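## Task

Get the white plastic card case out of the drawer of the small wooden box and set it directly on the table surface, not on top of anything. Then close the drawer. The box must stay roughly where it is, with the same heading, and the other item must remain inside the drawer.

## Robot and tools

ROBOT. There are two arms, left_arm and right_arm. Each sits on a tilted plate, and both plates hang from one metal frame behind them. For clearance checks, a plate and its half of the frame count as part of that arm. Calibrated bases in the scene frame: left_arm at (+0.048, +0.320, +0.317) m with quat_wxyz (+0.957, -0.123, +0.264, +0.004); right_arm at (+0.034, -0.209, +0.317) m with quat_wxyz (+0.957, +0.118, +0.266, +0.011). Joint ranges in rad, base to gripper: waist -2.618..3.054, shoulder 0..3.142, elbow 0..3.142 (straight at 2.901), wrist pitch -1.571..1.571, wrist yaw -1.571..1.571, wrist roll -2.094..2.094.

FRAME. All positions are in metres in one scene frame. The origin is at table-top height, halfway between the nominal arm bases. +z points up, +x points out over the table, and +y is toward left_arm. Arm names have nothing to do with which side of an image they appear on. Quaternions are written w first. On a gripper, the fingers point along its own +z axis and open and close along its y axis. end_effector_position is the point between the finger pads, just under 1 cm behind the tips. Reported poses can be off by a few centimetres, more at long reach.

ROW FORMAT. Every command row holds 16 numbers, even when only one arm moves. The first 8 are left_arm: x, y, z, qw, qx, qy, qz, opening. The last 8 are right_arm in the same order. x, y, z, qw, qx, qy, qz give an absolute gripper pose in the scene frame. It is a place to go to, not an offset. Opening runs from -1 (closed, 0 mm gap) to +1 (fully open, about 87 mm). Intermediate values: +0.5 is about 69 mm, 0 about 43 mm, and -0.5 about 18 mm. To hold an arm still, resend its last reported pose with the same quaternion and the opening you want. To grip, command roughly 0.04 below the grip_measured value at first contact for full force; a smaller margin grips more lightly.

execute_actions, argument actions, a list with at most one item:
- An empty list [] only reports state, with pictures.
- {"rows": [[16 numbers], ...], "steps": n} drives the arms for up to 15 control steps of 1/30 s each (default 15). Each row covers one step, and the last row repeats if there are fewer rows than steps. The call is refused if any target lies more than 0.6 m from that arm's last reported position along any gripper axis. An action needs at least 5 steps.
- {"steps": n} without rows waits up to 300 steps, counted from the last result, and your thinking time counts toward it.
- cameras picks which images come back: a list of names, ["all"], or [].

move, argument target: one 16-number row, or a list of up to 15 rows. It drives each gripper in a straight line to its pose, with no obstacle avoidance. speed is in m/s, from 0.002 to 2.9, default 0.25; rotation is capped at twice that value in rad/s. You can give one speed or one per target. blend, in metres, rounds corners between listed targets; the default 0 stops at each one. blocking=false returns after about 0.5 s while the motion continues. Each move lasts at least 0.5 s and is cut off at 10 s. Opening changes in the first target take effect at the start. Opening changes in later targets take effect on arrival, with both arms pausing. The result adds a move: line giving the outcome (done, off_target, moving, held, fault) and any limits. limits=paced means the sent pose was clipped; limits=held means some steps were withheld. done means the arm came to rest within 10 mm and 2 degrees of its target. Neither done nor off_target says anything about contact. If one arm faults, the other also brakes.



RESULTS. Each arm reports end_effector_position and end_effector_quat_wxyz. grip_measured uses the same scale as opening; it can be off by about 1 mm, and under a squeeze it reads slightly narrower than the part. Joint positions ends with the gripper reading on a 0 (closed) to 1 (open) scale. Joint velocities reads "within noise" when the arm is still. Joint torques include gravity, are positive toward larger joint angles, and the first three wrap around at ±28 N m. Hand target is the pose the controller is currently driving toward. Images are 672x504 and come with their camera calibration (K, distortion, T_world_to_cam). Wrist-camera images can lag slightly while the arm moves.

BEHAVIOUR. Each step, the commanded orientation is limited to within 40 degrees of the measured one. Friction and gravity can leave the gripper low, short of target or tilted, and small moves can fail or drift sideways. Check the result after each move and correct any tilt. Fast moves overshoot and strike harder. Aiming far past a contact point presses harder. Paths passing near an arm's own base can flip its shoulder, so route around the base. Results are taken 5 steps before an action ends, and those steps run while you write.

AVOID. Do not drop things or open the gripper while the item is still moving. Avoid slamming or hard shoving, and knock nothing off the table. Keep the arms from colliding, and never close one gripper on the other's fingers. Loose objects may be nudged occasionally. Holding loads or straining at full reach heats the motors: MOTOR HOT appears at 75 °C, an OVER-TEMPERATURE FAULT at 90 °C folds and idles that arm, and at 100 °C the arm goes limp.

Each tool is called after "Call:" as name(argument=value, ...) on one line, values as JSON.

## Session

Call:
execute_actions(actions=[], cameras=["all"])

Call:
zoom_image(camera="cam_high", region=[220, 250, 460, 430])

Call:
zoom_image(camera="cam_low", region=[150, 200, 500, 420])

Scene clock: 0.00 s of 6000.00 s.
left_arm: end_effector_position=(+0.3331, +0.1519, +0.2145) grip_measured=+1.000 end_effector_quat_wxyz=(+0.166, +0.205, +0.963, +0.049) | right_arm: end_effector_position=(+0.4711, -0.3406, +0.1768) grip_measured=+1.000 end_effector_quat_wxyz=(+0.220, -0.321, +0.921, -0.013)
Joint positions: left_arm=[-0.841 1.741 0.813 -0.119 -0.801 -0.148 1] | right_arm=[-0.308 1.585 1.037 -0.062 -0.175 -0.955 1]
Joint velocities: within noise
Joint torques (N m): no reading
Motor temperatures (°C): left_arm=[25 30 30 26 24 26 23] | right_arm=[25 28 26 27 27 28 27]
Heat: left arm: 30 °C; right arm: 28 °C.
Hand target: left_arm +0.3356, +0.1518, +0.2160; +0.169, +0.201, +0.964, +0.048 | right_arm +0.4792, -0.3429, +0.1849; +0.232, -0.321, +0.918, -0.021
camera_calibration:
cam_left_wrist: T_world_to_cam=[[-0.375837, -0.909949, -0.175329, 0.299036], [-0.827423, 0.244324, 0.505645, 0.154714], [-0.417274, 0.335111, -0.844739, 0.410246], [0, 0, 0, 1]] pos_world=[0.411588, 0.0968291, 0.32075]
cam_right_wrist: T_world_to_cam=[[0.600023, -0.781227, 0.172214, -0.58096], [-0.755106, -0.481995, 0.444405, 0.132697], [-0.264175, -0.396693, -0.879117, 0.281155], [0, 0, 0, 1]] pos_world=[0.523063, -0.27837, 0.288247]

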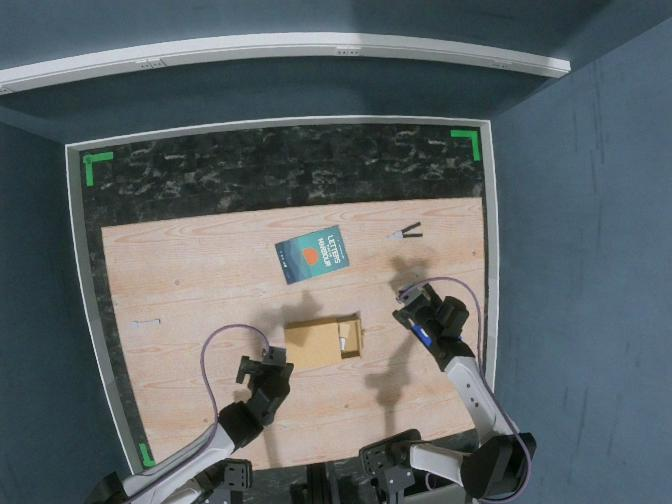

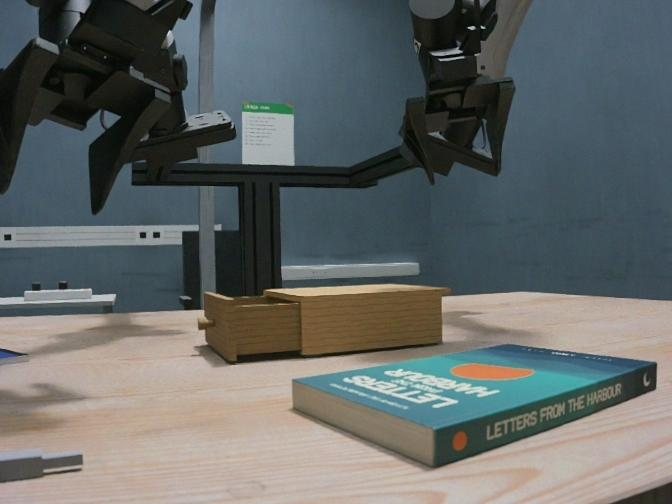

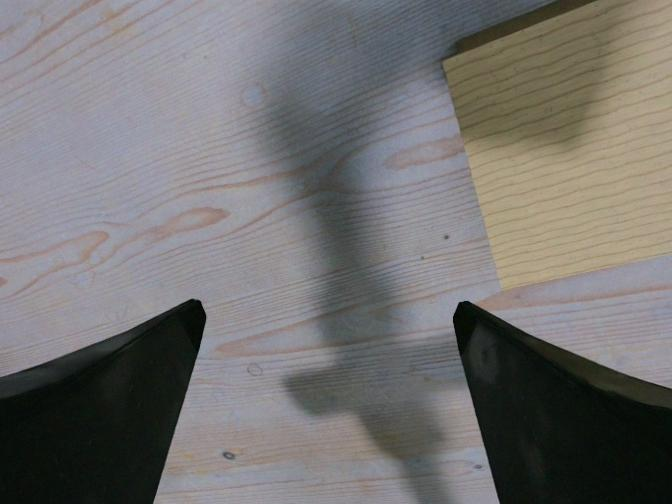

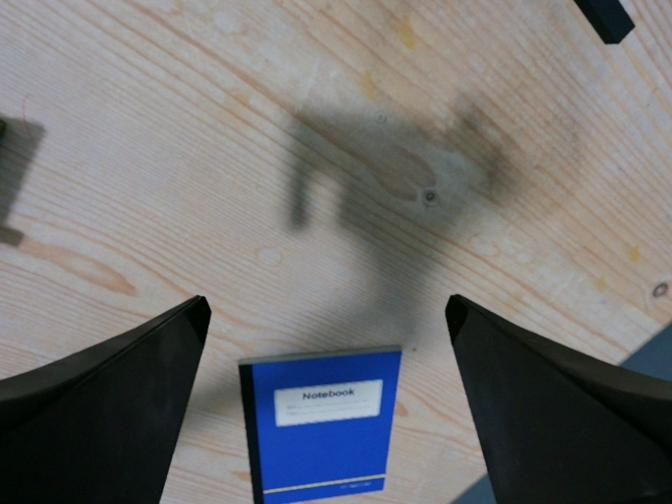

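Scaled by 2.100 from the camera's 672x504 image, which has a finer 960x720 frame.

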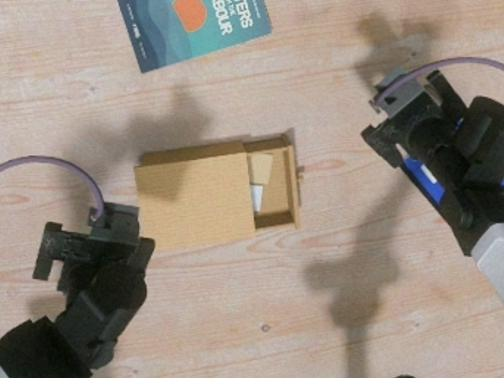

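Scaled by 1.440 from the camera's 672x504 image, which has a finer 960x720 frame.

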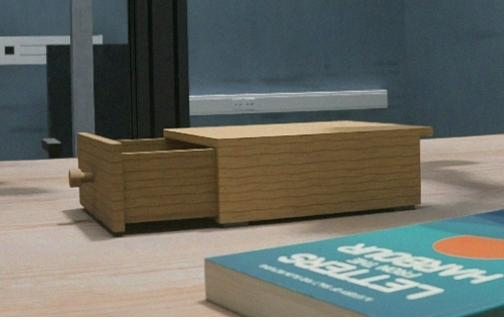

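Call:
move(target=[0.3331, 0.1519, 0.2145, 0.166, 0.205, 0.963, 0.049, 1, 0.378, -0.170, 0.140, 0.1505, -0.0138, 0.9794, 0.1343, -0.2], speed=0.45, cameras=["cam_right_wrist", "cam_high"])

Call:
zoom_image(camera="cam_right_wrist", region=[120, 0, 560, 400])

Scene clock: 3.00 s of 6000.00 s.
left_arm: end_effector_position=(+0.3331, +0.1519, +0.2145) grip_measured=+1.000 end_effector_quat_wxyz=(+0.166, +0.205, +0.963, +0.049) | right_arm: end_effector_position=(+0.3776, -0.1734, +0.1431) grip_measured=-0.200 end_effector_quat_wxyz=(+0.148, -0.016, +0.979, +0.136)
Joint positions: left_arm=[-0.841 1.741 0.813 -0.119 -0.801 -0.148 1] | right_arm=[0.008 1.613 0.717 0.149 -0.056 -0.095 0.4]
Joint velocities: within noise
Joint torques (N m): left_arm=[-4.38 -6.37 4.15 1.04 -0.12 0.14] | right_arm=[3.29 -5.39 3.08 0.93 -0.06 -0.08]
Motor temperatures (°C): left_arm=[26 31 30 26 24 26 23] | right_arm=[25 28 26 27 27 28 27]
Heat: left arm: 31 °C; right arm: 28 °C.
Hand target: left_arm +0.3331, +0.1518, +0.2145; +0.166, +0.205, +0.963, +0.049 | right_arm +0.3780, -0.1701, +0.1402; +0.150, -0.014, +0.979, +0.134
Off the commanded pose: left_arm 0.000 m, 0 deg | right_arm 0.005 m, 0 deg.
Kept back: nothing.
move: done
camera_calibration:
cam_right_wrist: T_world_to_cam=[[0.0918497, -0.961902, -0.257504, -0.166405], [-0.828264, -0.217348, 0.516466, 0.220871], [-0.552758, 0.165844, -0.816673, 0.490729], [0, 0, 0, 1]] pos_world=[0.469478, -0.193444, 0.243842]
Images, in order (width x height): cam_high 672x504, cam_right_wrist 672x504.

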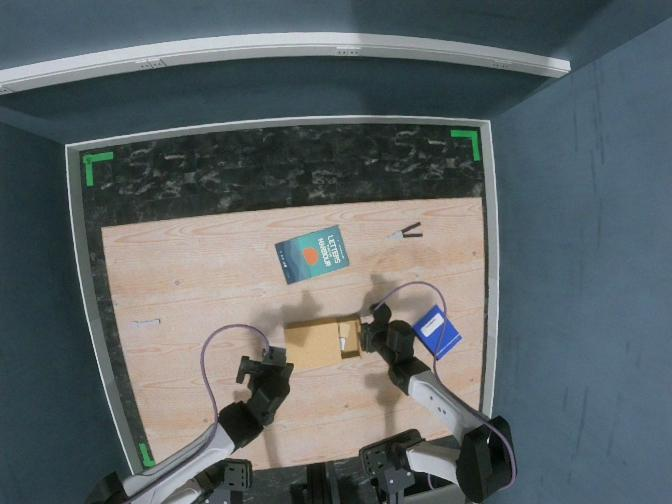

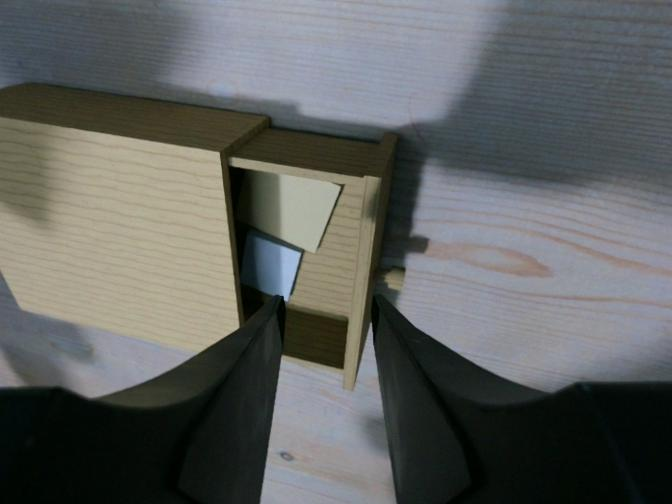

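Scaled by 1.145 from the camera's 672x504 image, which has a finer 960x720 frame.

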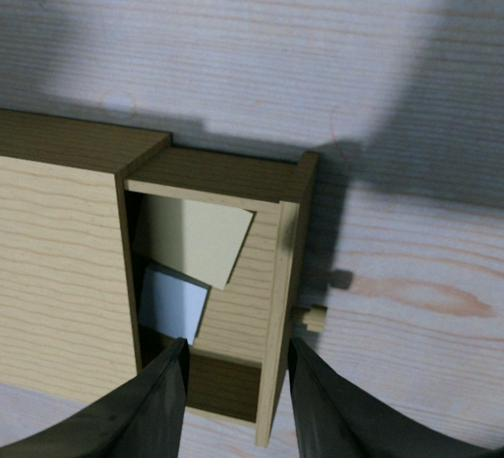

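Call:
move(target=[[0.3331, 0.1519, 0.2145, 0.166, 0.205, 0.963, 0.049, 1, 0.332, -0.1360, 0.108, 0.1045, -0.0261, 0.9942, 0.0027, -0.2], [0.3331, 0.1519, 0.2145, 0.166, 0.205, 0.963, 0.049, 1, 0.332, -0.1365, 0.048, 0.1045, -0.0261, 0.9942, 0.0027, -0.2]], speed=[0.4, 0.15], blend=[0.01, 0], cameras=["cam_right_wrist", "cam_low"])

Scene clock: 10.33 s of 6000.00 s.
left_arm: end_effector_position=(+0.3331, +0.1519, +0.2145) grip_measured=+1.000 end_effector_quat_wxyz=(+0.166, +0.205, +0.963, +0.049) | right_arm: end_effector_position=(+0.3283, -0.1338, +0.0525) grip_measured=-0.200 end_effector_quat_wxyz=(+0.098, -0.028, +0.995, +0.008)
Joint positions: left_arm=[-0.841 1.741 0.813 -0.119 -0.801 -0.148 1] | right_arm=[0.209 2.065 0.754 0.442 0.338 0.02 0.4]
Joint velocities: within noise
Joint torques (N m): left_arm=[-4.38 -6.34 4.07 1.03 -0.12 0.15] | right_arm=[2.93 -5.3 1.69 0.8 0.09 -0.23]
Motor temperatures (°C): left_arm=[26 33 31 26 24 26 23] | right_arm=[25 29 26 28 27 28 27]
Heat: left arm: 33 °C; right arm: 29 °C.
Hand target: left_arm +0.3331, +0.1518, +0.2145; +0.166, +0.205, +0.963, +0.049 | right_arm +0.3320, -0.1366, +0.0482; +0.104, -0.026, +0.994, +0.003
Off the commanded pose: left_arm 0.000 m, 0 deg | right_arm 0.006 m, 1 deg.
Kept back: nothing.
move: done
camera_calibration:
cam_right_wrist: T_world_to_cam=[[0.0778301, -0.996931, -0.00840751, -0.160238], [-0.773517, -0.0657043, 0.63036, 0.231773], [-0.628978, -0.0425576, -0.776257, 0.377933], [0, 0, 0, 1]] pos_world=[0.429463, -0.128434, 0.145925]
Images, in order (width x height): cam_low 672x504, cam_right_wrist 672x504.

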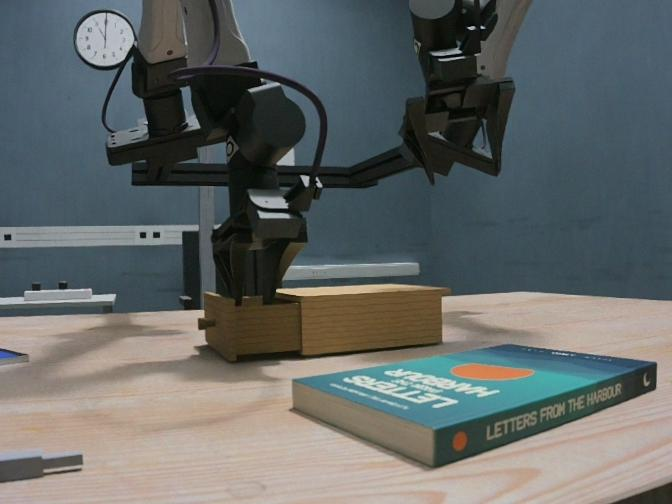

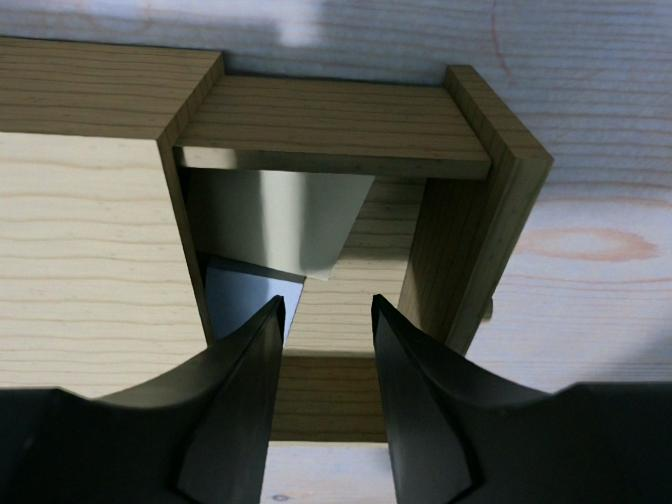

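Call:
move(target=[[0.3331, 0.1519, 0.2145, 0.166, 0.205, 0.963, 0.049, 1, 0.332, -0.1365, 0.048, 0.1045, -0.0261, 0.9942, 0.0027, 0.0], [0.3331, 0.1519, 0.2145, 0.166, 0.205, 0.963, 0.049, 1, 0.332, -0.1400, 0.048, 0.1045, -0.0261, 0.9942, 0.0027, 0.15], [0.3331, 0.1519, 0.2145, 0.166, 0.205, 0.963, 0.049, 1, 0.332, -0.1440, 0.048, 0.1045, -0.0261, 0.9942, 0.0027, 0.3], [0.3331, 0.1519, 0.2145, 0.166, 0.205, 0.963, 0.049, 1, 0.332, -0.1470, 0.048, 0.1045, -0.0261, 0.9942, 0.0027, 0.45]], speed=0.1, cameras=["cam_right_wrist", "cam_low"])

Scene clock: 15.10 s of 6000.00 s.
left_arm: end_effector_position=(+0.3331, +0.1519, +0.2145) grip_measured=+1.000 end_effector_quat_wxyz=(+0.166, +0.205, +0.963, +0.049) | right_arm: end_effector_position=(+0.3298, -0.1405, +0.0500) grip_measured=+0.448 end_effector_quat_wxyz=(+0.098, -0.027, +0.995, +0.010)
Joint positions: left_arm=[-0.841 1.741 0.813 -0.119 -0.801 -0.148 1] | right_arm=[0.184 2.065 0.753 0.451 0.319 0.002 0.724]
Joint velocities: within noise
Joint torques (N m): left_arm=[-4.36 -6.38 4.1 1.03 -0.11 0.13] | right_arm=[2.24 -6.5 0.49 0.77 0.07 -0.33]
Motor temperatures (°C): left_arm=[26 34 31 27 24 26 23] | right_arm=[25 29 26 28 27 28 27]
Heat: left arm: 34 °C; right arm: 29 °C.
Hand target: left_arm +0.3331, +0.1518, +0.2145; +0.166, +0.205, +0.963, +0.049 | right_arm +0.3319, -0.1470, +0.0481; +0.104, -0.026, +0.994, +0.003
Off the commanded pose: left_arm 0.000 m, 0 deg | right_arm 0.007 m, 1 deg.
Kept back: nothing.
move: done; target 4's new opening was sent with right_arm's hand 0.011 m and 2 deg from that target
camera_calibration:
cam_right_wrist: T_world_to_cam=[[0.0757561, -0.997054, -0.0120198, -0.166232], [-0.774387, -0.0664233, 0.629216, 0.234272], [-0.628161, -0.038359, -0.777137, 0.377065], [0, 0, 0, 1]] pos_world=[0.430868, -0.135717, 0.143625]
Images, in order (width x height): cam_low 672x504, cam_right_wrist 672x504.

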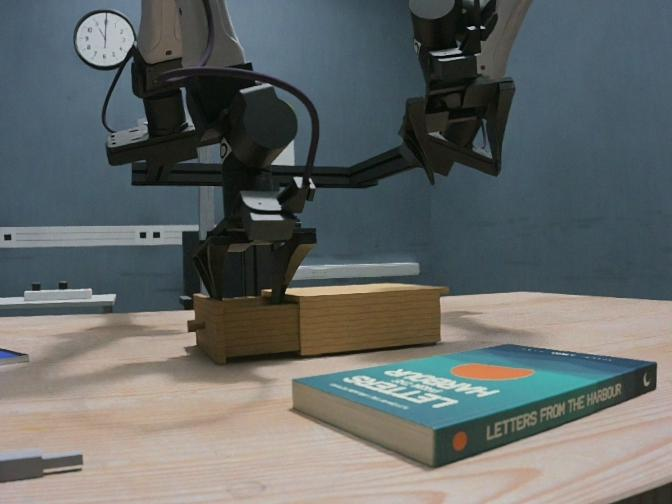

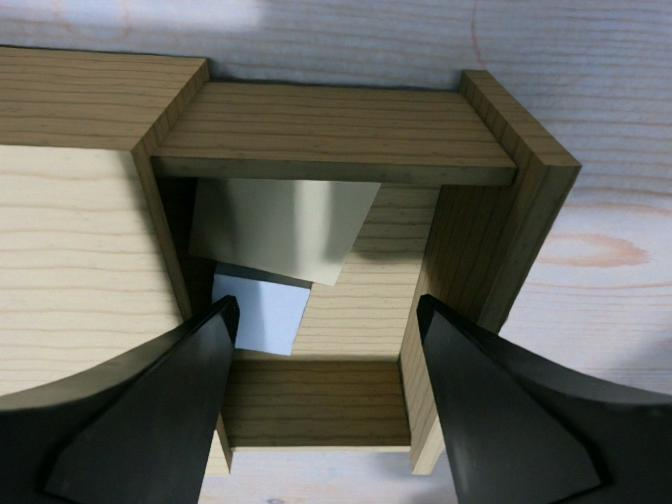

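Call:
move(target=[[0.3331, 0.1519, 0.2145, 0.166, 0.205, 0.963, 0.049, 1, 0.332, -0.1510, 0.048, 0.1045, -0.0261, 0.9942, 0.0027, 0.58], [0.3331, 0.1519, 0.2145, 0.166, 0.205, 0.963, 0.049, 1, 0.332, -0.1550, 0.048, 0.1045, -0.0261, 0.9942, 0.0027, 0.72], [0.3331, 0.1519, 0.2145, 0.166, 0.205, 0.963, 0.049, 1, 0.332, -0.1580, 0.048, 0.1045, -0.0261, 0.9942, 0.0027, 0.82]], speed=0.1, cameras=["cam_right_wrist", "cam_low"])

Scene clock: 18.97 s of 6000.00 s.
left_arm: end_effector_position=(+0.3331, +0.1519, +0.2145) grip_measured=+1.000 end_effector_quat_wxyz=(+0.166, +0.205, +0.963, +0.049) | right_arm: end_effector_position=(+0.3295, -0.1491, +0.0474) grip_measured=+0.817 end_effector_quat_wxyz=(+0.100, -0.026, +0.995, +0.010)
Joint positions: left_arm=[-0.841 1.741 0.813 -0.119 -0.801 -0.148 1] | right_arm=[0.155 2.065 0.743 0.472 0.3 -0.021 0.909]
Joint velocities: within noise
Joint torques (N m): left_arm=[-4.4 -6.35 4.08 1.04 -0.11 0.14] | right_arm=[1.65 -7.53 0.08 0.68 0 -0.35]
Motor temperatures (°C): left_arm=[26 34 31 27 24 26 23] | right_arm=[25 30 26 28 27 28 27]
Heat: left arm: 34 °C; right arm: 30 °C.
Hand target: left_arm +0.3331, +0.1518, +0.2145; +0.166, +0.205, +0.963, +0.049 | right_arm +0.3319, -0.1578, +0.0480; +0.104, -0.026, +0.994, +0.003
Off the commanded pose: left_arm 0.000 m, 0 deg | right_arm 0.009 m, 1 deg.
Kept back: nothing.
move: done; target 3's new opening was sent with right_arm's hand 0.011 m and 1 deg from that target
camera_calibration:
cam_right_wrist: T_world_to_cam=[[0.0751995, -0.997094, -0.0121943, -0.174635], [-0.776443, -0.0662228, 0.626699, 0.236038], [-0.625685, -0.0376593, -0.779166, 0.373948], [0, 0, 0, 1]] pos_world=[0.430376, -0.144414, 0.141313]
Images, in order (width x height): cam_low 672x504, cam_right_wrist 672x504.

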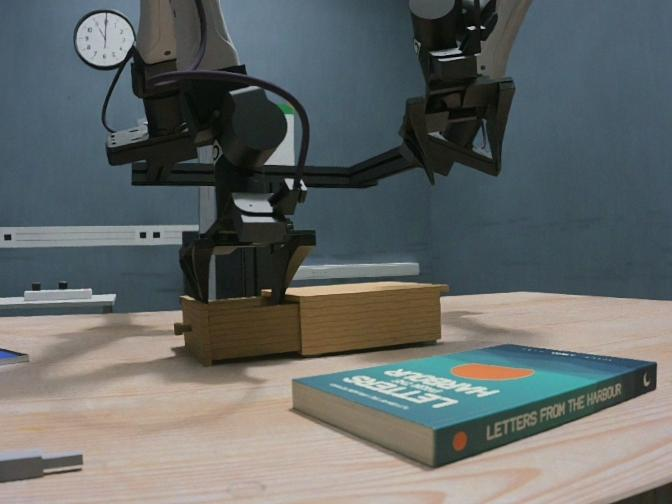

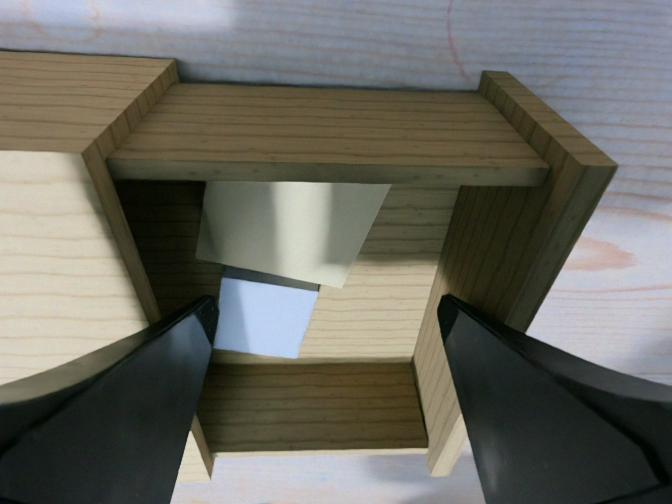

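Call:
move(target=[[0.3331, 0.1519, 0.2145, 0.166, 0.205, 0.963, 0.049, 1, 0.332, -0.1600, 0.047, 0.1045, -0.0261, 0.9942, 0.0027, 0.92], [0.3331, 0.1519, 0.2145, 0.166, 0.205, 0.963, 0.049, 1, 0.332, -0.1620, 0.047, 0.1045, -0.0261, 0.9942, 0.0027, 1.0]], speed=0.1, cameras=["cam_right_wrist", "cam_low"])

Call:
zoom_image(camera="cam_right_wrist", region=[60, 60, 480, 480])

Scene clock: 21.30 s of 6000.00 s.
left_arm: end_effector_position=(+0.3331, +0.1519, +0.2145) grip_measured=+1.000 end_effector_quat_wxyz=(+0.166, +0.205, +0.963, +0.049) | right_arm: end_effector_position=(+0.3296, -0.1516, +0.0463) grip_measured=+1.000 end_effector_quat_wxyz=(+0.099, -0.027, +0.995, +0.012)
Joint positions: left_arm=[-0.841 1.741 0.813 -0.119 -0.801 -0.148 1] | right_arm=[0.144 2.065 0.743 0.473 0.289 -0.029 1]
Joint velocities: within noise
Joint torques (N m): left_arm=[-4.4 -6.37 4.07 1.04 -0.11 0.15] | right_arm=[1.39 -7.56 0.05 0.73 0.07 -0.37]
Motor temperatures (°C): left_arm=[26 35 31 27 24 26 23] | right_arm=[25 30 26 28 27 28 27]
Heat: left arm: 35 °C; right arm: 30 °C.
Hand target: left_arm +0.3331, +0.1518, +0.2145; +0.166, +0.205, +0.963, +0.049 | right_arm +0.3319, -0.1619, +0.0470; +0.104, -0.026, +0.994, +0.002
Off the commanded pose: left_arm 0.000 m, 0 deg | right_arm 0.011 m, 1 deg.
Kept back: nothing.
move: off_target (right_arm); target 2's new opening was sent with right_arm's hand 0.012 m and 1 deg from that target
camera_calibration:
cam_right_wrist: T_world_to_cam=[[0.0757724, -0.996991, -0.0163496, -0.177097], [-0.775523, -0.0692311, 0.627511, 0.235736], [-0.626755, -0.0348685, -0.778436, 0.373885], [0, 0, 0, 1]] pos_world=[0.430572, -0.147207, 0.140223]
Images, in order (width x height): cam_low 672x504, cam_right_wrist 672x504.

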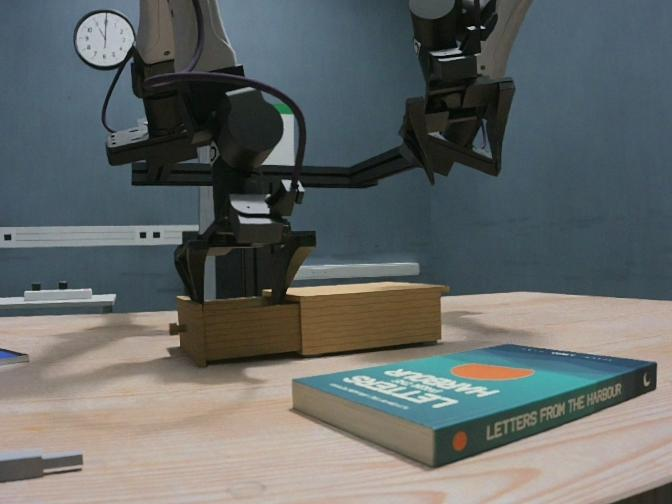

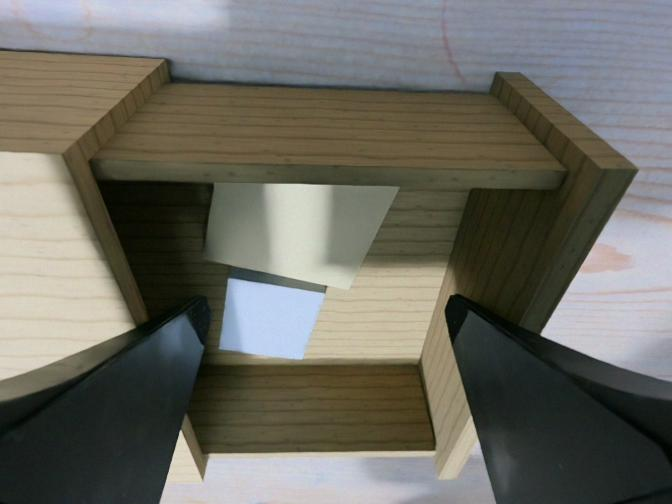

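Scaled by 1.200 from the camera's 672x504 image, which has a finer 960x720 frame.

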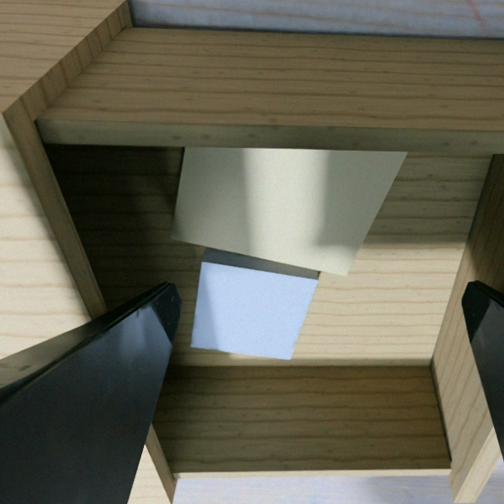

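Call:
move(target=[[0.3331, 0.1519, 0.2145, 0.166, 0.205, 0.963, 0.049, 1, 0.306, -0.1260, 0.078, 0.0937, 0.0028, 0.9588, 0.2683, -1], [0.3331, 0.1519, 0.2145, 0.166, 0.205, 0.963, 0.049, 1, 0.304, -0.1080, 0.043, 0.0937, 0.0028, 0.9588, 0.2683, -1], [0.3331, 0.1519, 0.2145, 0.166, 0.205, 0.963, 0.049, 1, 0.304, -0.1050, 0.0275, 0.0937, 0.0028, 0.9588, 0.2683, -1]], speed=[0.3, 0.12, 0.07], cameras=["cam_right_wrist", "cam_low"])

Scene clock: 25.57 s of 6000.00 s.
left_arm: end_effector_position=(+0.3331, +0.1519, +0.2145) grip_measured=+1.000 end_effector_quat_wxyz=(+0.166, +0.205, +0.963, +0.049) | right_arm: end_effector_position=(+0.2985, -0.1089, +0.0312) grip_measured=-0.973 end_effector_quat_wxyz=(+0.081, +0.006, +0.960, +0.267)
Joint positions: left_arm=[-0.841 1.741 0.813 -0.119 -0.801 -0.148 1] | right_arm=[-0.035 2.2 0.727 0.585 -0.336 -0.054 0.013]
Joint velocities: within noise
Joint torques (N m): left_arm=[-4.41 -6.37 4.14 1.05 -0.11 0.14] | right_arm=[3.48 -5.03 0.44 0.83 -0.25 -0.19]
Motor temperatures (°C): left_arm=[26 35 32 27 24 26 23] | right_arm=[25 31 26 28 27 28 27]
Heat: left arm: 35 °C; right arm: 31 °C.
Hand target: left_arm +0.3331, +0.1518, +0.2145; +0.166, +0.205, +0.963, +0.049 | right_arm +0.3040, -0.1051, +0.0278; +0.094, +0.003, +0.959, +0.268
Off the commanded pose: left_arm 0.000 m, 0 deg | right_arm 0.008 m, 1 deg.
Kept back: nothing.
move: done
camera_calibration:
cam_right_wrist: T_world_to_cam=[[0.053474, -0.85705, -0.512451, -0.0950466], [-0.751715, -0.372358, 0.544311, 0.186583], [-0.657317, 0.35611, -0.664169, 0.392159], [0, 0, 0, 1]] pos_world=[0.403113, -0.151636, 0.110194]
Images, in order (width x height): cam_low 672x504, cam_right_wrist 672x504.

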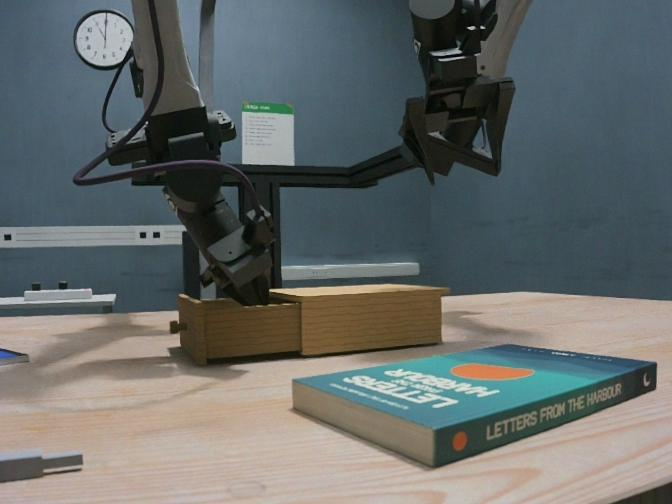

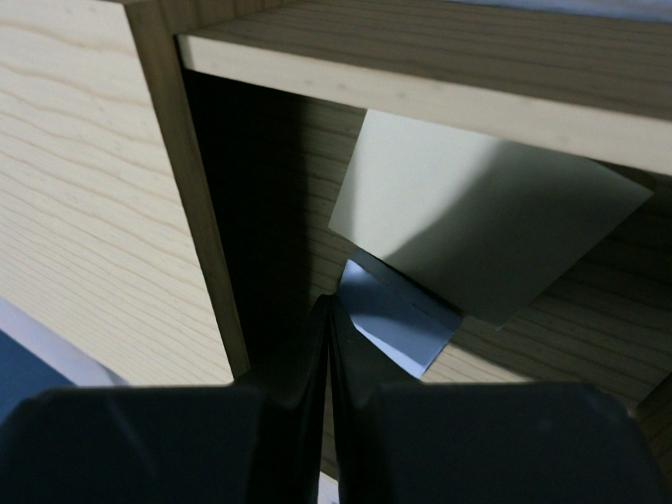

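Call:
move(target=[0.3331, 0.1519, 0.2145, 0.166, 0.205, 0.963, 0.049, 1, 0.311, -0.1315, 0.0365, 0.1006, -0.0131, 0.9871, 0.1239, -1], speed=0.13, cameras=["cam_right_wrist"])

Scene clock: 28.03 s of 6000.00 s.
left_arm: end_effector_position=(+0.3331, +0.1519, +0.2145) grip_measured=+1.000 end_effector_quat_wxyz=(+0.166, +0.205, +0.963, +0.049) | right_arm: end_effector_position=(+0.2987, -0.1314, +0.0280) grip_measured=-0.973 end_effector_quat_wxyz=(+0.084, -0.016, +0.988, +0.128)
Joint positions: left_arm=[-0.841 1.741 0.813 -0.119 -0.801 -0.148 1] | right_arm=[0.059 2.157 0.692 0.593 0.004 -0.045 0.013]
Joint velocities: within noise
Joint torques (N m): left_arm=[-4.41 -6.38 4.14 1.03 -0.11 0.15] | right_arm=[4.05 -9.51 -0.9 0.52 -0.03 -0.08]
Motor temperatures (°C): left_arm=[27 36 32 27 24 26 23] | right_arm=[25 31 26 28 27 28 27]
Heat: left arm: 36 °C; right arm: 31 °C.
Hand target: left_arm +0.3331, +0.1518, +0.2145; +0.166, +0.205, +0.963, +0.049 | right_arm +0.3108, -0.1313, +0.0361; +0.101, -0.013, +0.987, +0.124
Off the commanded pose: left_arm 0.000 m, 0 deg | right_arm 0.015 m, 2 deg.
Kept back: nothing.
move: off_target (right_arm)
camera_calibration:
cam_right_wrist: T_world_to_cam=[[0.0733774, -0.965751, -0.248879, -0.143585], [-0.752733, -0.217335, 0.621417, 0.198558], [-0.654224, 0.141742, -0.7429, 0.371278], [0, 0, 0, 1]] pos_world=[0.402895, -0.148139, 0.1167]
Images, in order (width x height): cam_right_wrist 672x504.

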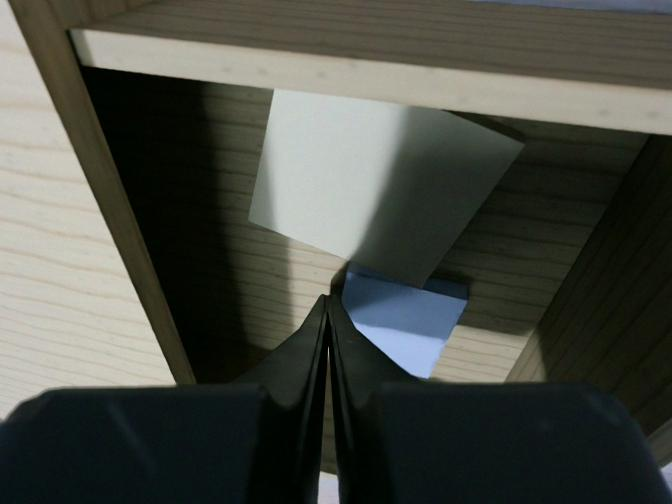

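Call:
move(target=[[0.3331, 0.1519, 0.2145, 0.166, 0.205, 0.963, 0.049, 1, 0.303, -0.1340, 0.070, 0.1006, -0.0131, 0.9871, 0.1239, -1], [0.3331, 0.1519, 0.2145, 0.166, 0.205, 0.963, 0.049, 1, 0.304, -0.1550, 0.100, 0.0872, -0.0131, 0.9961, 0.0011, 0.02], [0.3331, 0.1519, 0.2145, 0.166, 0.205, 0.963, 0.049, 1, 0.304, -0.1550, 0.0255, 0.0872, -0.0131, 0.9961, 0.0011, 0.02], [0.3331, 0.1519, 0.2145, 0.166, 0.205, 0.963, 0.049, 1, 0.304, -0.1550, 0.0255, 0.0872, -0.0131, 0.9961, 0.0011, -0.16]], speed=[0.2, 0.25, 0.13, 0.1], blend=[0.01, 0, 0, 0], cameras=["cam_right_wrist"])

Scene clock: 32.53 s of 6000.00 s.
left_arm: end_effector_position=(+0.3331, +0.1519, +0.2145) grip_measured=+1.000 end_effector_quat_wxyz=(+0.166, +0.205, +0.963, +0.049) | right_arm: end_effector_position=(+0.3022, -0.1544, +0.0298) grip_measured=-0.160 end_effector_quat_wxyz=(+0.082, -0.014, +0.997, -0.001)
Joint positions: left_arm=[-0.841 1.741 0.813 -0.119 -0.801 -0.148 1] | right_arm=[0.138 2.149 0.708 0.556 0.313 -0.001 0.42]
Joint velocities: within noise
Joint torques (N m): left_arm=[-4.4 -6.39 4.08 1.03 -0.11 0.14] | right_arm=[2.39 -5.04 0.54 0.72 -0.09 -0.25]
Motor temperatures (°C): left_arm=[27 36 32 27 24 26 23] | right_arm=[25 31 26 28 27 28 27]
Heat: left arm: 36 °C; right arm: 31 °C.
Hand target: left_arm +0.3331, +0.1518, +0.2145; +0.166, +0.205, +0.963, +0.049 | right_arm +0.3039, -0.1550, +0.0256; +0.087, -0.013, +0.996, +0.001
Off the commanded pose: left_arm 0.000 m, 0 deg | right_arm 0.005 m, 1 deg.
Kept back: nothing.
move: done; target 2's new opening was sent with right_arm's hand 0.017 m and 3 deg from that target
camera_calibration:
cam_right_wrist: T_world_to_cam=[[0.0484538, -0.998805, 0.00638397, -0.170829], [-0.755218, -0.0324526, 0.65467, 0.223404], [-0.65368, -0.0365425, -0.755888, 0.350835], [0, 0, 0, 1]] pos_world=[0.40633, -0.150555, 0.120027]
Images, in order (width x height): cam_right_wrist 672x504.

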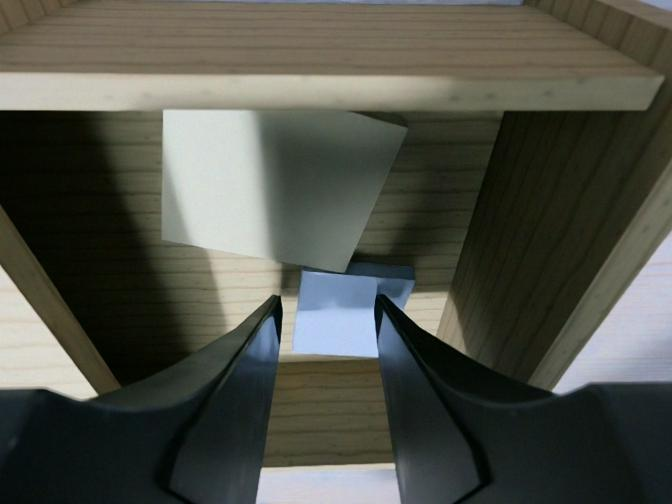

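Call:
move(target=[[0.3331,0.1519,0.2145,0.166,0.205,0.963,0.049,1,0.303,-0.1544,0.10,0.082,-0.014,0.997,-0.001,-0.16],[0.3331,0.1519,0.2145,0.166,0.205,0.963,0.049,1,0.301,-0.186,0.10,0.1051,-0.0327,0.9759,-0.1884,-1]], speed=0.25, blend=0.01, cameras=["cam_high","cam_right_wrist"])

Scene clock: 37.87 s of 6000.00 s.
left_arm: end_effector_position=(+0.3331, +0.1519, +0.2145) grip_measured=+1.000 end_effector_quat_wxyz=(+0.166, +0.205, +0.963, +0.049) | right_arm: end_effector_position=(+0.2964, -0.1904, +0.1017) grip_measured=-0.973 end_effector_quat_wxyz=(+0.094, -0.041, +0.977, -0.186)
Joint positions: left_arm=[-0.841 1.741 0.813 -0.119 -0.801 -0.148 1] | right_arm=[0.311 1.927 0.614 0.354 0.787 0.073 0.013]
Joint velocities: within noise
Joint torques (N m): left_arm=[-4.38 -6.34 4.14 1.02 -0.12 0.13] | right_arm=[4.72 -4.64 1.94 0.66 0.38 0.05]
Motor temperatures (°C): left_arm=[27 37 32 27 24 26 23] | right_arm=[25 31 26 28 27 28 27]
Heat: left arm: 37 °C; right arm: 31 °C.
Hand target: left_arm +0.3331, +0.1518, +0.2145; +0.166, +0.205, +0.963, +0.049 | right_arm +0.3009, -0.1859, +0.1002; +0.105, -0.033, +0.976, -0.188
Off the commanded pose: left_arm 0.000 m, 0 deg | right_arm 0.007 m, 2 deg.
Kept back: nothing.
move: done
camera_calibration:
cam_right_wrist: T_world_to_cam=[[0.0648949, -0.925325, 0.37358, -0.235196], [-0.777028, 0.188035, 0.600725, 0.224783], [-0.626112, -0.329266, -0.706801, 0.33119], [0, 0, 0, 1]] pos_world=[0.397288, -0.15085, 0.186917]
Images, in order (width x height): cam_high 672x504, cam_right_wrist 672x504.

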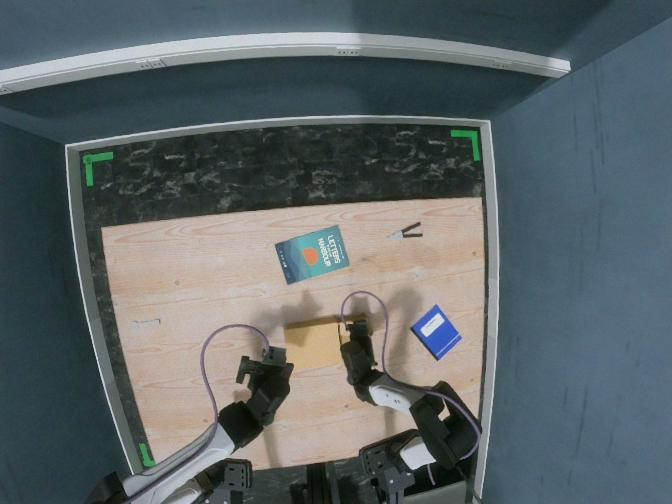

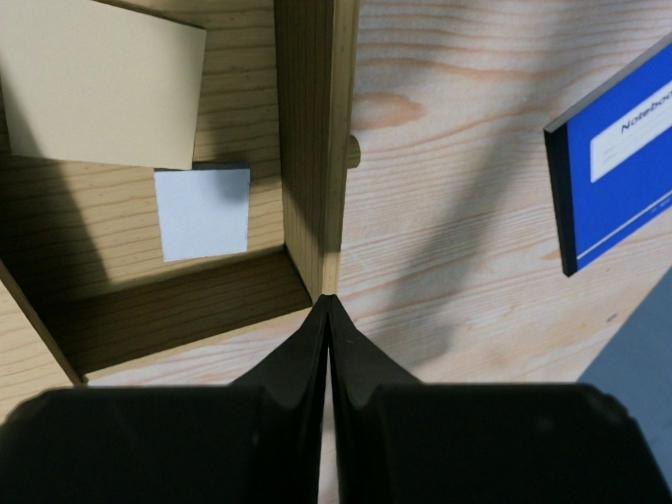

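Call:
move(target=[[0.3331,0.1519,0.2145,0.166,0.205,0.963,0.049,1,0.308,-0.183,0.070,0.1051,-0.0327,0.9759,-0.1884,-1],[0.3331,0.1519,0.2145,0.166,0.205,0.963,0.049,1,0.308,-0.183,0.027,0.1051,-0.0327,0.9759,-0.1884,-1],[0.3331,0.1519,0.2145,0.166,0.205,0.963,0.049,1,0.308,-0.168,0.028,0.1051,-0.0327,0.9759,-0.1884,-1]], speed=[0.2,0.12,0.06], blend=[0.01,0,0], cameras=["cam_right_wrist"])

Scene clock: 40.50 s of 6000.00 s.
left_arm: end_effector_position=(+0.3331, +0.1519, +0.2145) grip_measured=+1.000 end_effector_quat_wxyz=(+0.166, +0.205, +0.963, +0.049) | right_arm: end_effector_position=(+0.3094, -0.1718, +0.0302) grip_measured=-0.973 end_effector_quat_wxyz=(+0.102, -0.037, +0.976, -0.186)
Joint positions: left_arm=[-0.841 1.741 0.813 -0.119 -0.801 -0.148 1] | right_arm=[0.272 2.266 0.801 0.556 0.766 0.025 0.013]
Joint velocities: within noise
Joint torques (N m): left_arm=[-4.36 -6.39 4.1 1.04 -0.11 0.15] | right_arm=[5.26 -5.33 0.51 0.6 0.31 0.08]
Motor temperatures (°C): left_arm=[27 37 32 27 24 26 23] | right_arm=[25 31 26 28 27 28 27]
Heat: left arm: 37 °C; right arm: 31 °C.
Hand target: left_arm +0.3331, +0.1518, +0.2145; +0.166, +0.205, +0.963, +0.049 | right_arm +0.3080, -0.1680, +0.0281; +0.105, -0.033, +0.976, -0.188
Off the commanded pose: left_arm 0.000 m, 0 deg | right_arm 0.005 m, 1 deg.
Kept back: nothing.
move: done
camera_calibration:
cam_right_wrist: T_world_to_cam=[[0.0551442, -0.925786, 0.374004, -0.189194], [-0.786227, 0.190631, 0.587799, 0.277877], [-0.615473, -0.326465, -0.717366, 0.2925], [0, 0, 0, 1]] pos_world=[0.408933, -0.132634, 0.117252]
Images, in order (width x height): cam_right_wrist 672x504.

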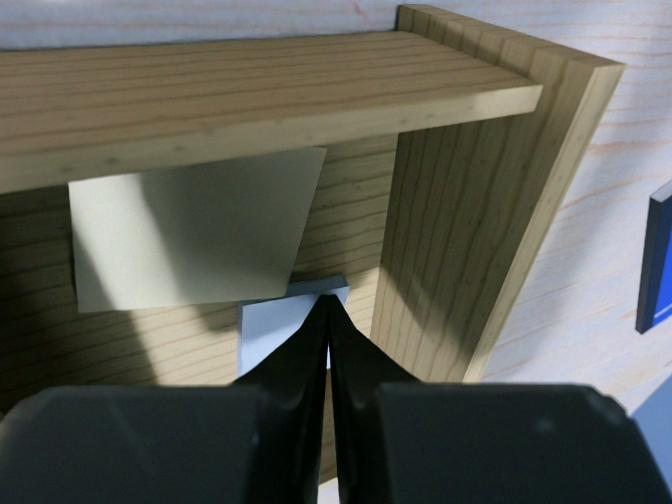

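Call:
move(target=[[0.3331,0.1519,0.2145,0.166,0.205,0.963,0.049,1,0.306,-0.172,0.048,0.1051,-0.0327,0.9759,-0.1884,-1],[0.3331,0.1519,0.2145,0.166,0.205,0.963,0.049,1,0.306,-0.186,0.048,0.1051,-0.0327,0.9759,-0.1884,-1],[0.3331,0.1519,0.2145,0.166,0.205,0.963,0.049,1,0.306,-0.185,0.026,0.1051,-0.0327,0.9759,-0.1884,-1]], speed=[0.15,0.1,0.1], blend=[0.005,0.0,0], cameras=["cam_right_wrist"])

Scene clock: 42.67 s of 6000.00 s.
left_arm: end_effector_position=(+0.3331, +0.1519, +0.2145) grip_measured=+1.000 end_effector_quat_wxyz=(+0.166, +0.205, +0.963, +0.049) | right_arm: end_effector_position=(+0.3048, -0.1842, +0.0305) grip_measured=-0.973 end_effector_quat_wxyz=(+0.101, -0.037, +0.976, -0.190)
Joint positions: left_arm=[-0.841 1.741 0.813 -0.119 -0.801 -0.148 1] | right_arm=[0.242 2.257 0.766 0.602 0.755 -0.006 0.013]
Joint velocities: within noise
Joint torques (N m): left_arm=[-4.41 -6.38 4.08 1.03 -0.11 0.15] | right_arm=[2.99 -5.18 0.25 0.77 0.15 -0.16]
Motor temperatures (°C): left_arm=[27 37 32 27 24 26 23] | right_arm=[25 31 26 28 27 28 27]
Heat: left arm: 37 °C; right arm: 31 °C.
Hand target: left_arm +0.3331, +0.1518, +0.2145; +0.166, +0.205, +0.963, +0.049 | right_arm +0.3060, -0.1850, +0.0261; +0.105, -0.033, +0.976, -0.188
Off the commanded pose: left_arm 0.000 m, 0 deg | right_arm 0.005 m, 1 deg.
Kept back: nothing.
move: done
camera_calibration:
cam_right_wrist: T_world_to_cam=[[0.0538861, -0.922864, 0.381337, -0.199839], [-0.785134, 0.196804, 0.587225, 0.277398], [-0.616978, -0.331044, -0.713967, 0.28537], [0, 0, 0, 1]] pos_world=[0.40463, -0.144548, 0.117055]
Images, in order (width x height): cam_right_wrist 672x504.

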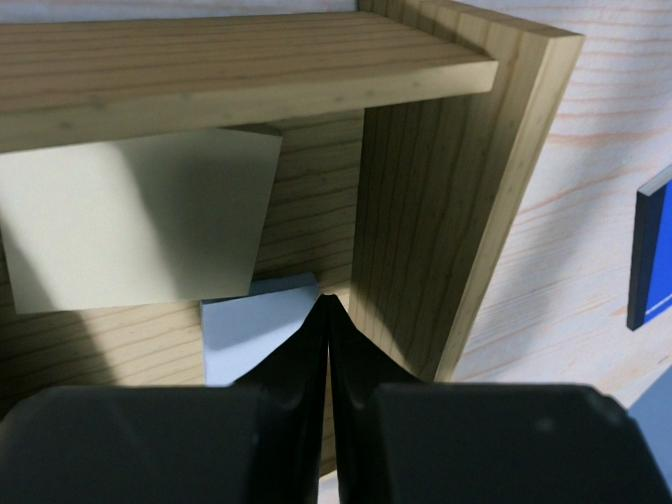

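Call:
zoom_image(camera="cam_right_wrist", region=[270, 250, 390, 340])

Scaled by 4.200 from the camera's 672x504 image, which has a finer 960x720 frame.

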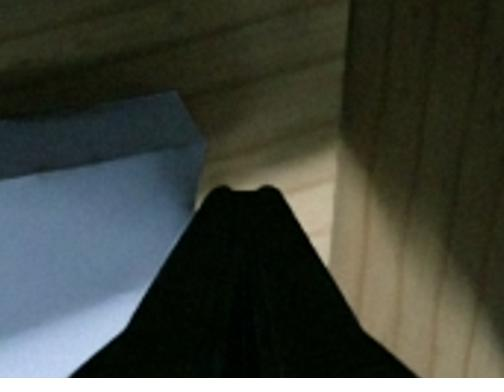

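Call:
move(target=[[0.3331,0.1519,0.2145,0.166,0.205,0.963,0.049,1,0.296,-0.187,0.025,0.1051,-0.0327,0.9759,-0.1884,-1],[0.3331,0.1519,0.2145,0.166,0.205,0.963,0.049,1,0.296,-0.168,0.025,0.1051,-0.0327,0.9759,-0.1884,-1]], speed=[0.06,0.05], cameras=["cam_right_wrist"])

Scene clock: 44.87 s of 6000.00 s.
left_arm: end_effector_position=(+0.3331, +0.1519, +0.2145) grip_measured=+1.000 end_effector_quat_wxyz=(+0.166, +0.205, +0.963, +0.049) | right_arm: end_effector_position=(+0.3004, -0.1701, +0.0269) grip_measured=-0.973 end_effector_quat_wxyz=(+0.108, -0.034, +0.977, -0.183)
Joint positions: left_arm=[-0.841 1.741 0.813 -0.119 -0.801 -0.148 1] | right_arm=[0.276 2.29 0.769 0.625 0.764 0.028 0.013]
Joint velocities: within noise
Joint torques (N m): left_arm=[-4.38 -6.37 4.11 1.05 -0.11 0.14] | right_arm=[5.22 -5.19 0.47 0.43 0.34 0.06]
Motor temperatures (°C): left_arm=[27 37 32 27 24 26 23] | right_arm=[25 31 26 28 27 28 27]
Heat: left arm: 37 °C; right arm: 31 °C.
Hand target: left_arm +0.3331, +0.1518, +0.2145; +0.166, +0.205, +0.963, +0.049 | right_arm +0.2960, -0.1681, +0.0251; +0.105, -0.033, +0.976, -0.188
Off the commanded pose: left_arm 0.000 m, 0 deg | right_arm 0.005 m, 1 deg.
Kept back: nothing.
move: done
camera_calibration:
cam_right_wrist: T_world_to_cam=[[0.048092, -0.928688, 0.367732, -0.184118], [-0.793321, 0.18818, 0.57899, 0.274434], [-0.606901, -0.319574, -0.727698, 0.2839], [0, 0, 0, 1]] pos_world=[0.398868, -0.131904, 0.115405]
Images, in order (width x height): cam_right_wrist 672x504.

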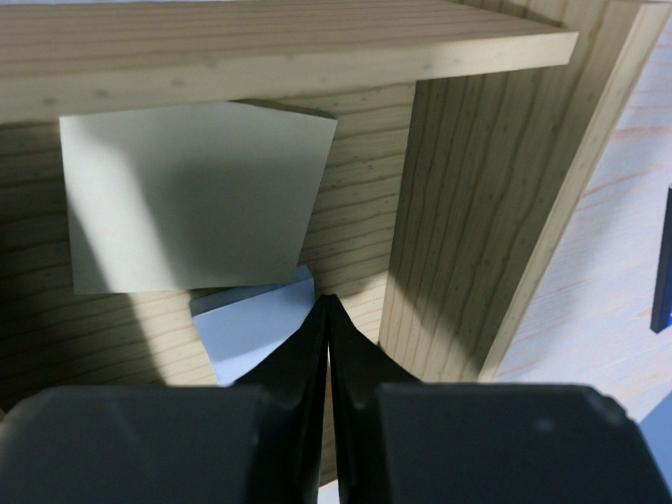

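Call:
move(target=[[0.3331,0.1519,0.2145,0.166,0.205,0.963,0.049,1,0.298,-0.174,0.036,0.1051,-0.0327,0.9759,-0.1884,-1],[0.3331,0.1519,0.2145,0.166,0.205,0.963,0.049,1,0.335,-0.188,0.036,0.1051,-0.0327,0.9759,-0.1884,-1],[0.3331,0.1519,0.2145,0.166,0.205,0.963,0.049,1,0.335,-0.213,0.036,0.1051,-0.0327,0.9759,-0.1884,-1]], speed=[0.1,0.12,0.06], blend=[0.003,0.003,0], cameras=["cam_right_wrist"])

Scene clock: 47.60 s of 6000.00 s.
left_arm: end_effector_position=(+0.3331, +0.1519, +0.2145) grip_measured=+1.000 end_effector_quat_wxyz=(+0.166, +0.205, +0.963, +0.049) | right_arm: end_effector_position=(+0.3193, -0.2047, +0.0274) grip_measured=-0.973 end_effector_quat_wxyz=(+0.085, -0.045, +0.979, -0.181)
Joint positions: left_arm=[-0.841 1.741 0.813 -0.119 -0.801 -0.148 1] | right_arm=[0.163 2.221 0.806 0.541 0.685 -0.08 0.013]
Joint velocities: within noise
Joint torques (N m): left_arm=[-4.37 -6.39 4.12 1.03 -0.11 0.15] | right_arm=[2.13 -9.95 -0.36 0.71 0.28 -0.2]
Motor temperatures (°C): left_arm=[27 37 32 27 24 26 23] | right_arm=[25 31 26 28 27 28 27]
Heat: left arm: 37 °C; right arm: 31 °C.
Hand target: left_arm +0.3331, +0.1518, +0.2145; +0.166, +0.205, +0.963, +0.049 | right_arm +0.3346, -0.2131, +0.0358; +0.105, -0.033, +0.976, -0.189
Off the commanded pose: left_arm 0.000 m, 0 deg | right_arm 0.020 m, 3 deg.
Kept back: nothing.
move: off_target (right_arm)
camera_calibration:
cam_right_wrist: T_world_to_cam=[[0.077556, -0.928103, 0.364156, -0.226491], [-0.765834, 0.178405, 0.617794, 0.283811], [-0.638344, -0.326797, -0.696937, 0.292504], [0, 0, 0, 1]] pos_world=[0.421636, -0.165251, 0.110998]
Images, in order (width x height): cam_right_wrist 672x504.

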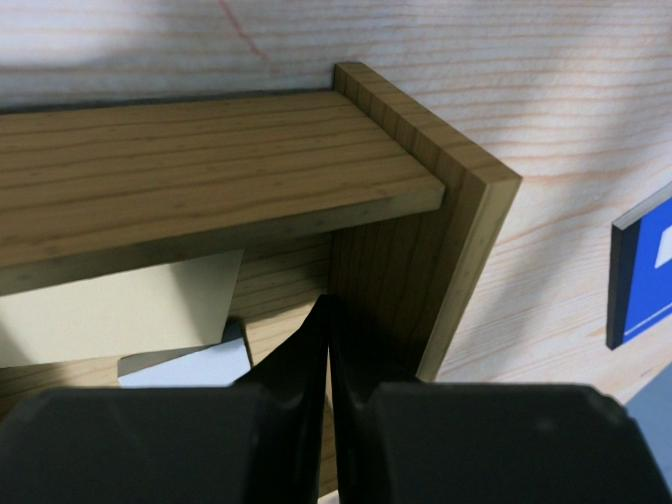

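Call:
move(target=[[0.3331,0.1519,0.2145,0.166,0.205,0.963,0.049,1,0.322,-0.198,0.095,0.1051,-0.0327,0.9759,-0.1884,-1],[0.3331,0.1519,0.2145,0.166,0.205,0.963,0.049,1,0.291,-0.159,0.10,0.0871,-0.0348,0.9956,0.0030,0.03]], speed=[0.2,0.25], blend=[0.01,0], cameras=["cam_right_wrist","cam_low"])

Scene clock: 51.13 s of 6000.00 s.
left_arm: end_effector_position=(+0.3331, +0.1519, +0.2145) grip_measured=+1.000 end_effector_quat_wxyz=(+0.166, +0.205, +0.963, +0.049) | right_arm: end_effector_position=(+0.2798, -0.1574, +0.0945) grip_measured=+0.030 end_effector_quat_wxyz=(+0.069, -0.047, +0.997, -0.001)
Joint positions: left_arm=[-0.841 1.741 0.813 -0.119 -0.801 -0.148 1] | right_arm=[0.214 1.848 0.539 0.376 0.354 0.007 0.515]
Joint velocities: within noise
Joint torques (N m): left_arm=[-4.41 -6.39 4.11 1.04 -0.12 0.13] | right_arm=[2.15 -8.39 0.65 0.52 -0.13 -0.11]
Motor temperatures (°C): left_arm=[27 38 32 27 24 26 23] | right_arm=[25 32 26 28 27 28 27]
Heat: left arm: 38 °C; right arm: 32 °C.
Hand target: left_arm +0.3331, +0.1518, +0.2145; +0.166, +0.205, +0.963, +0.049 | right_arm +0.2909, -0.1590, +0.0998; +0.087, -0.035, +0.996, +0.003
Off the commanded pose: left_arm 0.000 m, 0 deg | right_arm 0.013 m, 3 deg.
Kept back: nothing.
move: off_target (right_arm); target 2's new opening was sent with right_arm's hand 0.012 m and 3 deg from that target
camera_calibration:
cam_right_wrist: T_world_to_cam=[[0.114011, -0.993432, 0.00976073, -0.190944], [-0.733937, -0.0776, 0.674771, 0.149128], [-0.669581, -0.0840948, -0.737963, 0.380359], [0, 0, 0, 1]] pos_world=[0.385901, -0.146131, 0.181928]
Images, in order (width x height): cam_low 672x504, cam_right_wrist 672x504.

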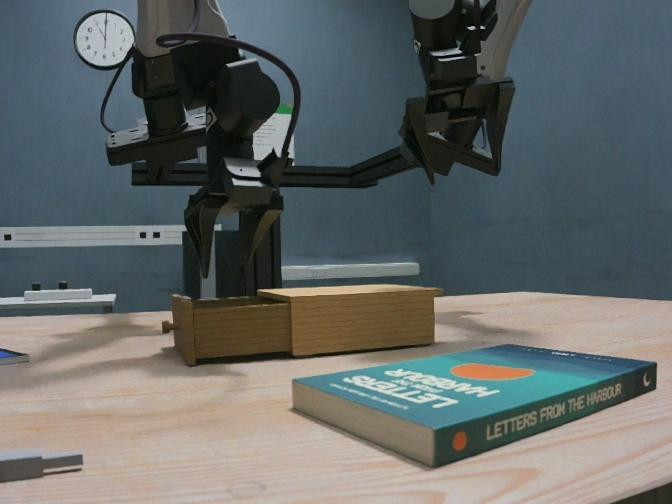

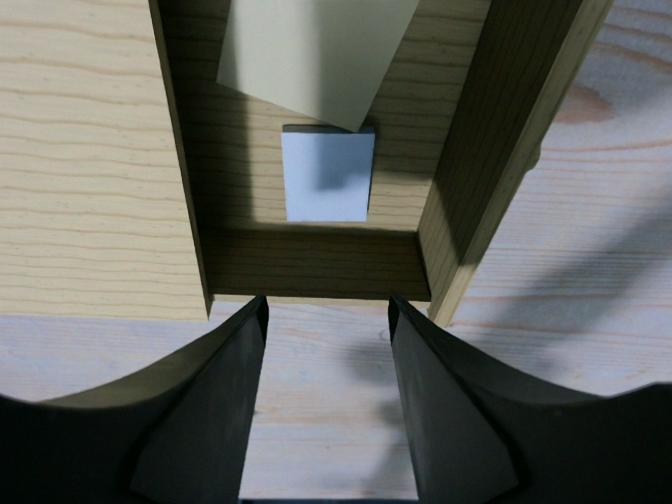

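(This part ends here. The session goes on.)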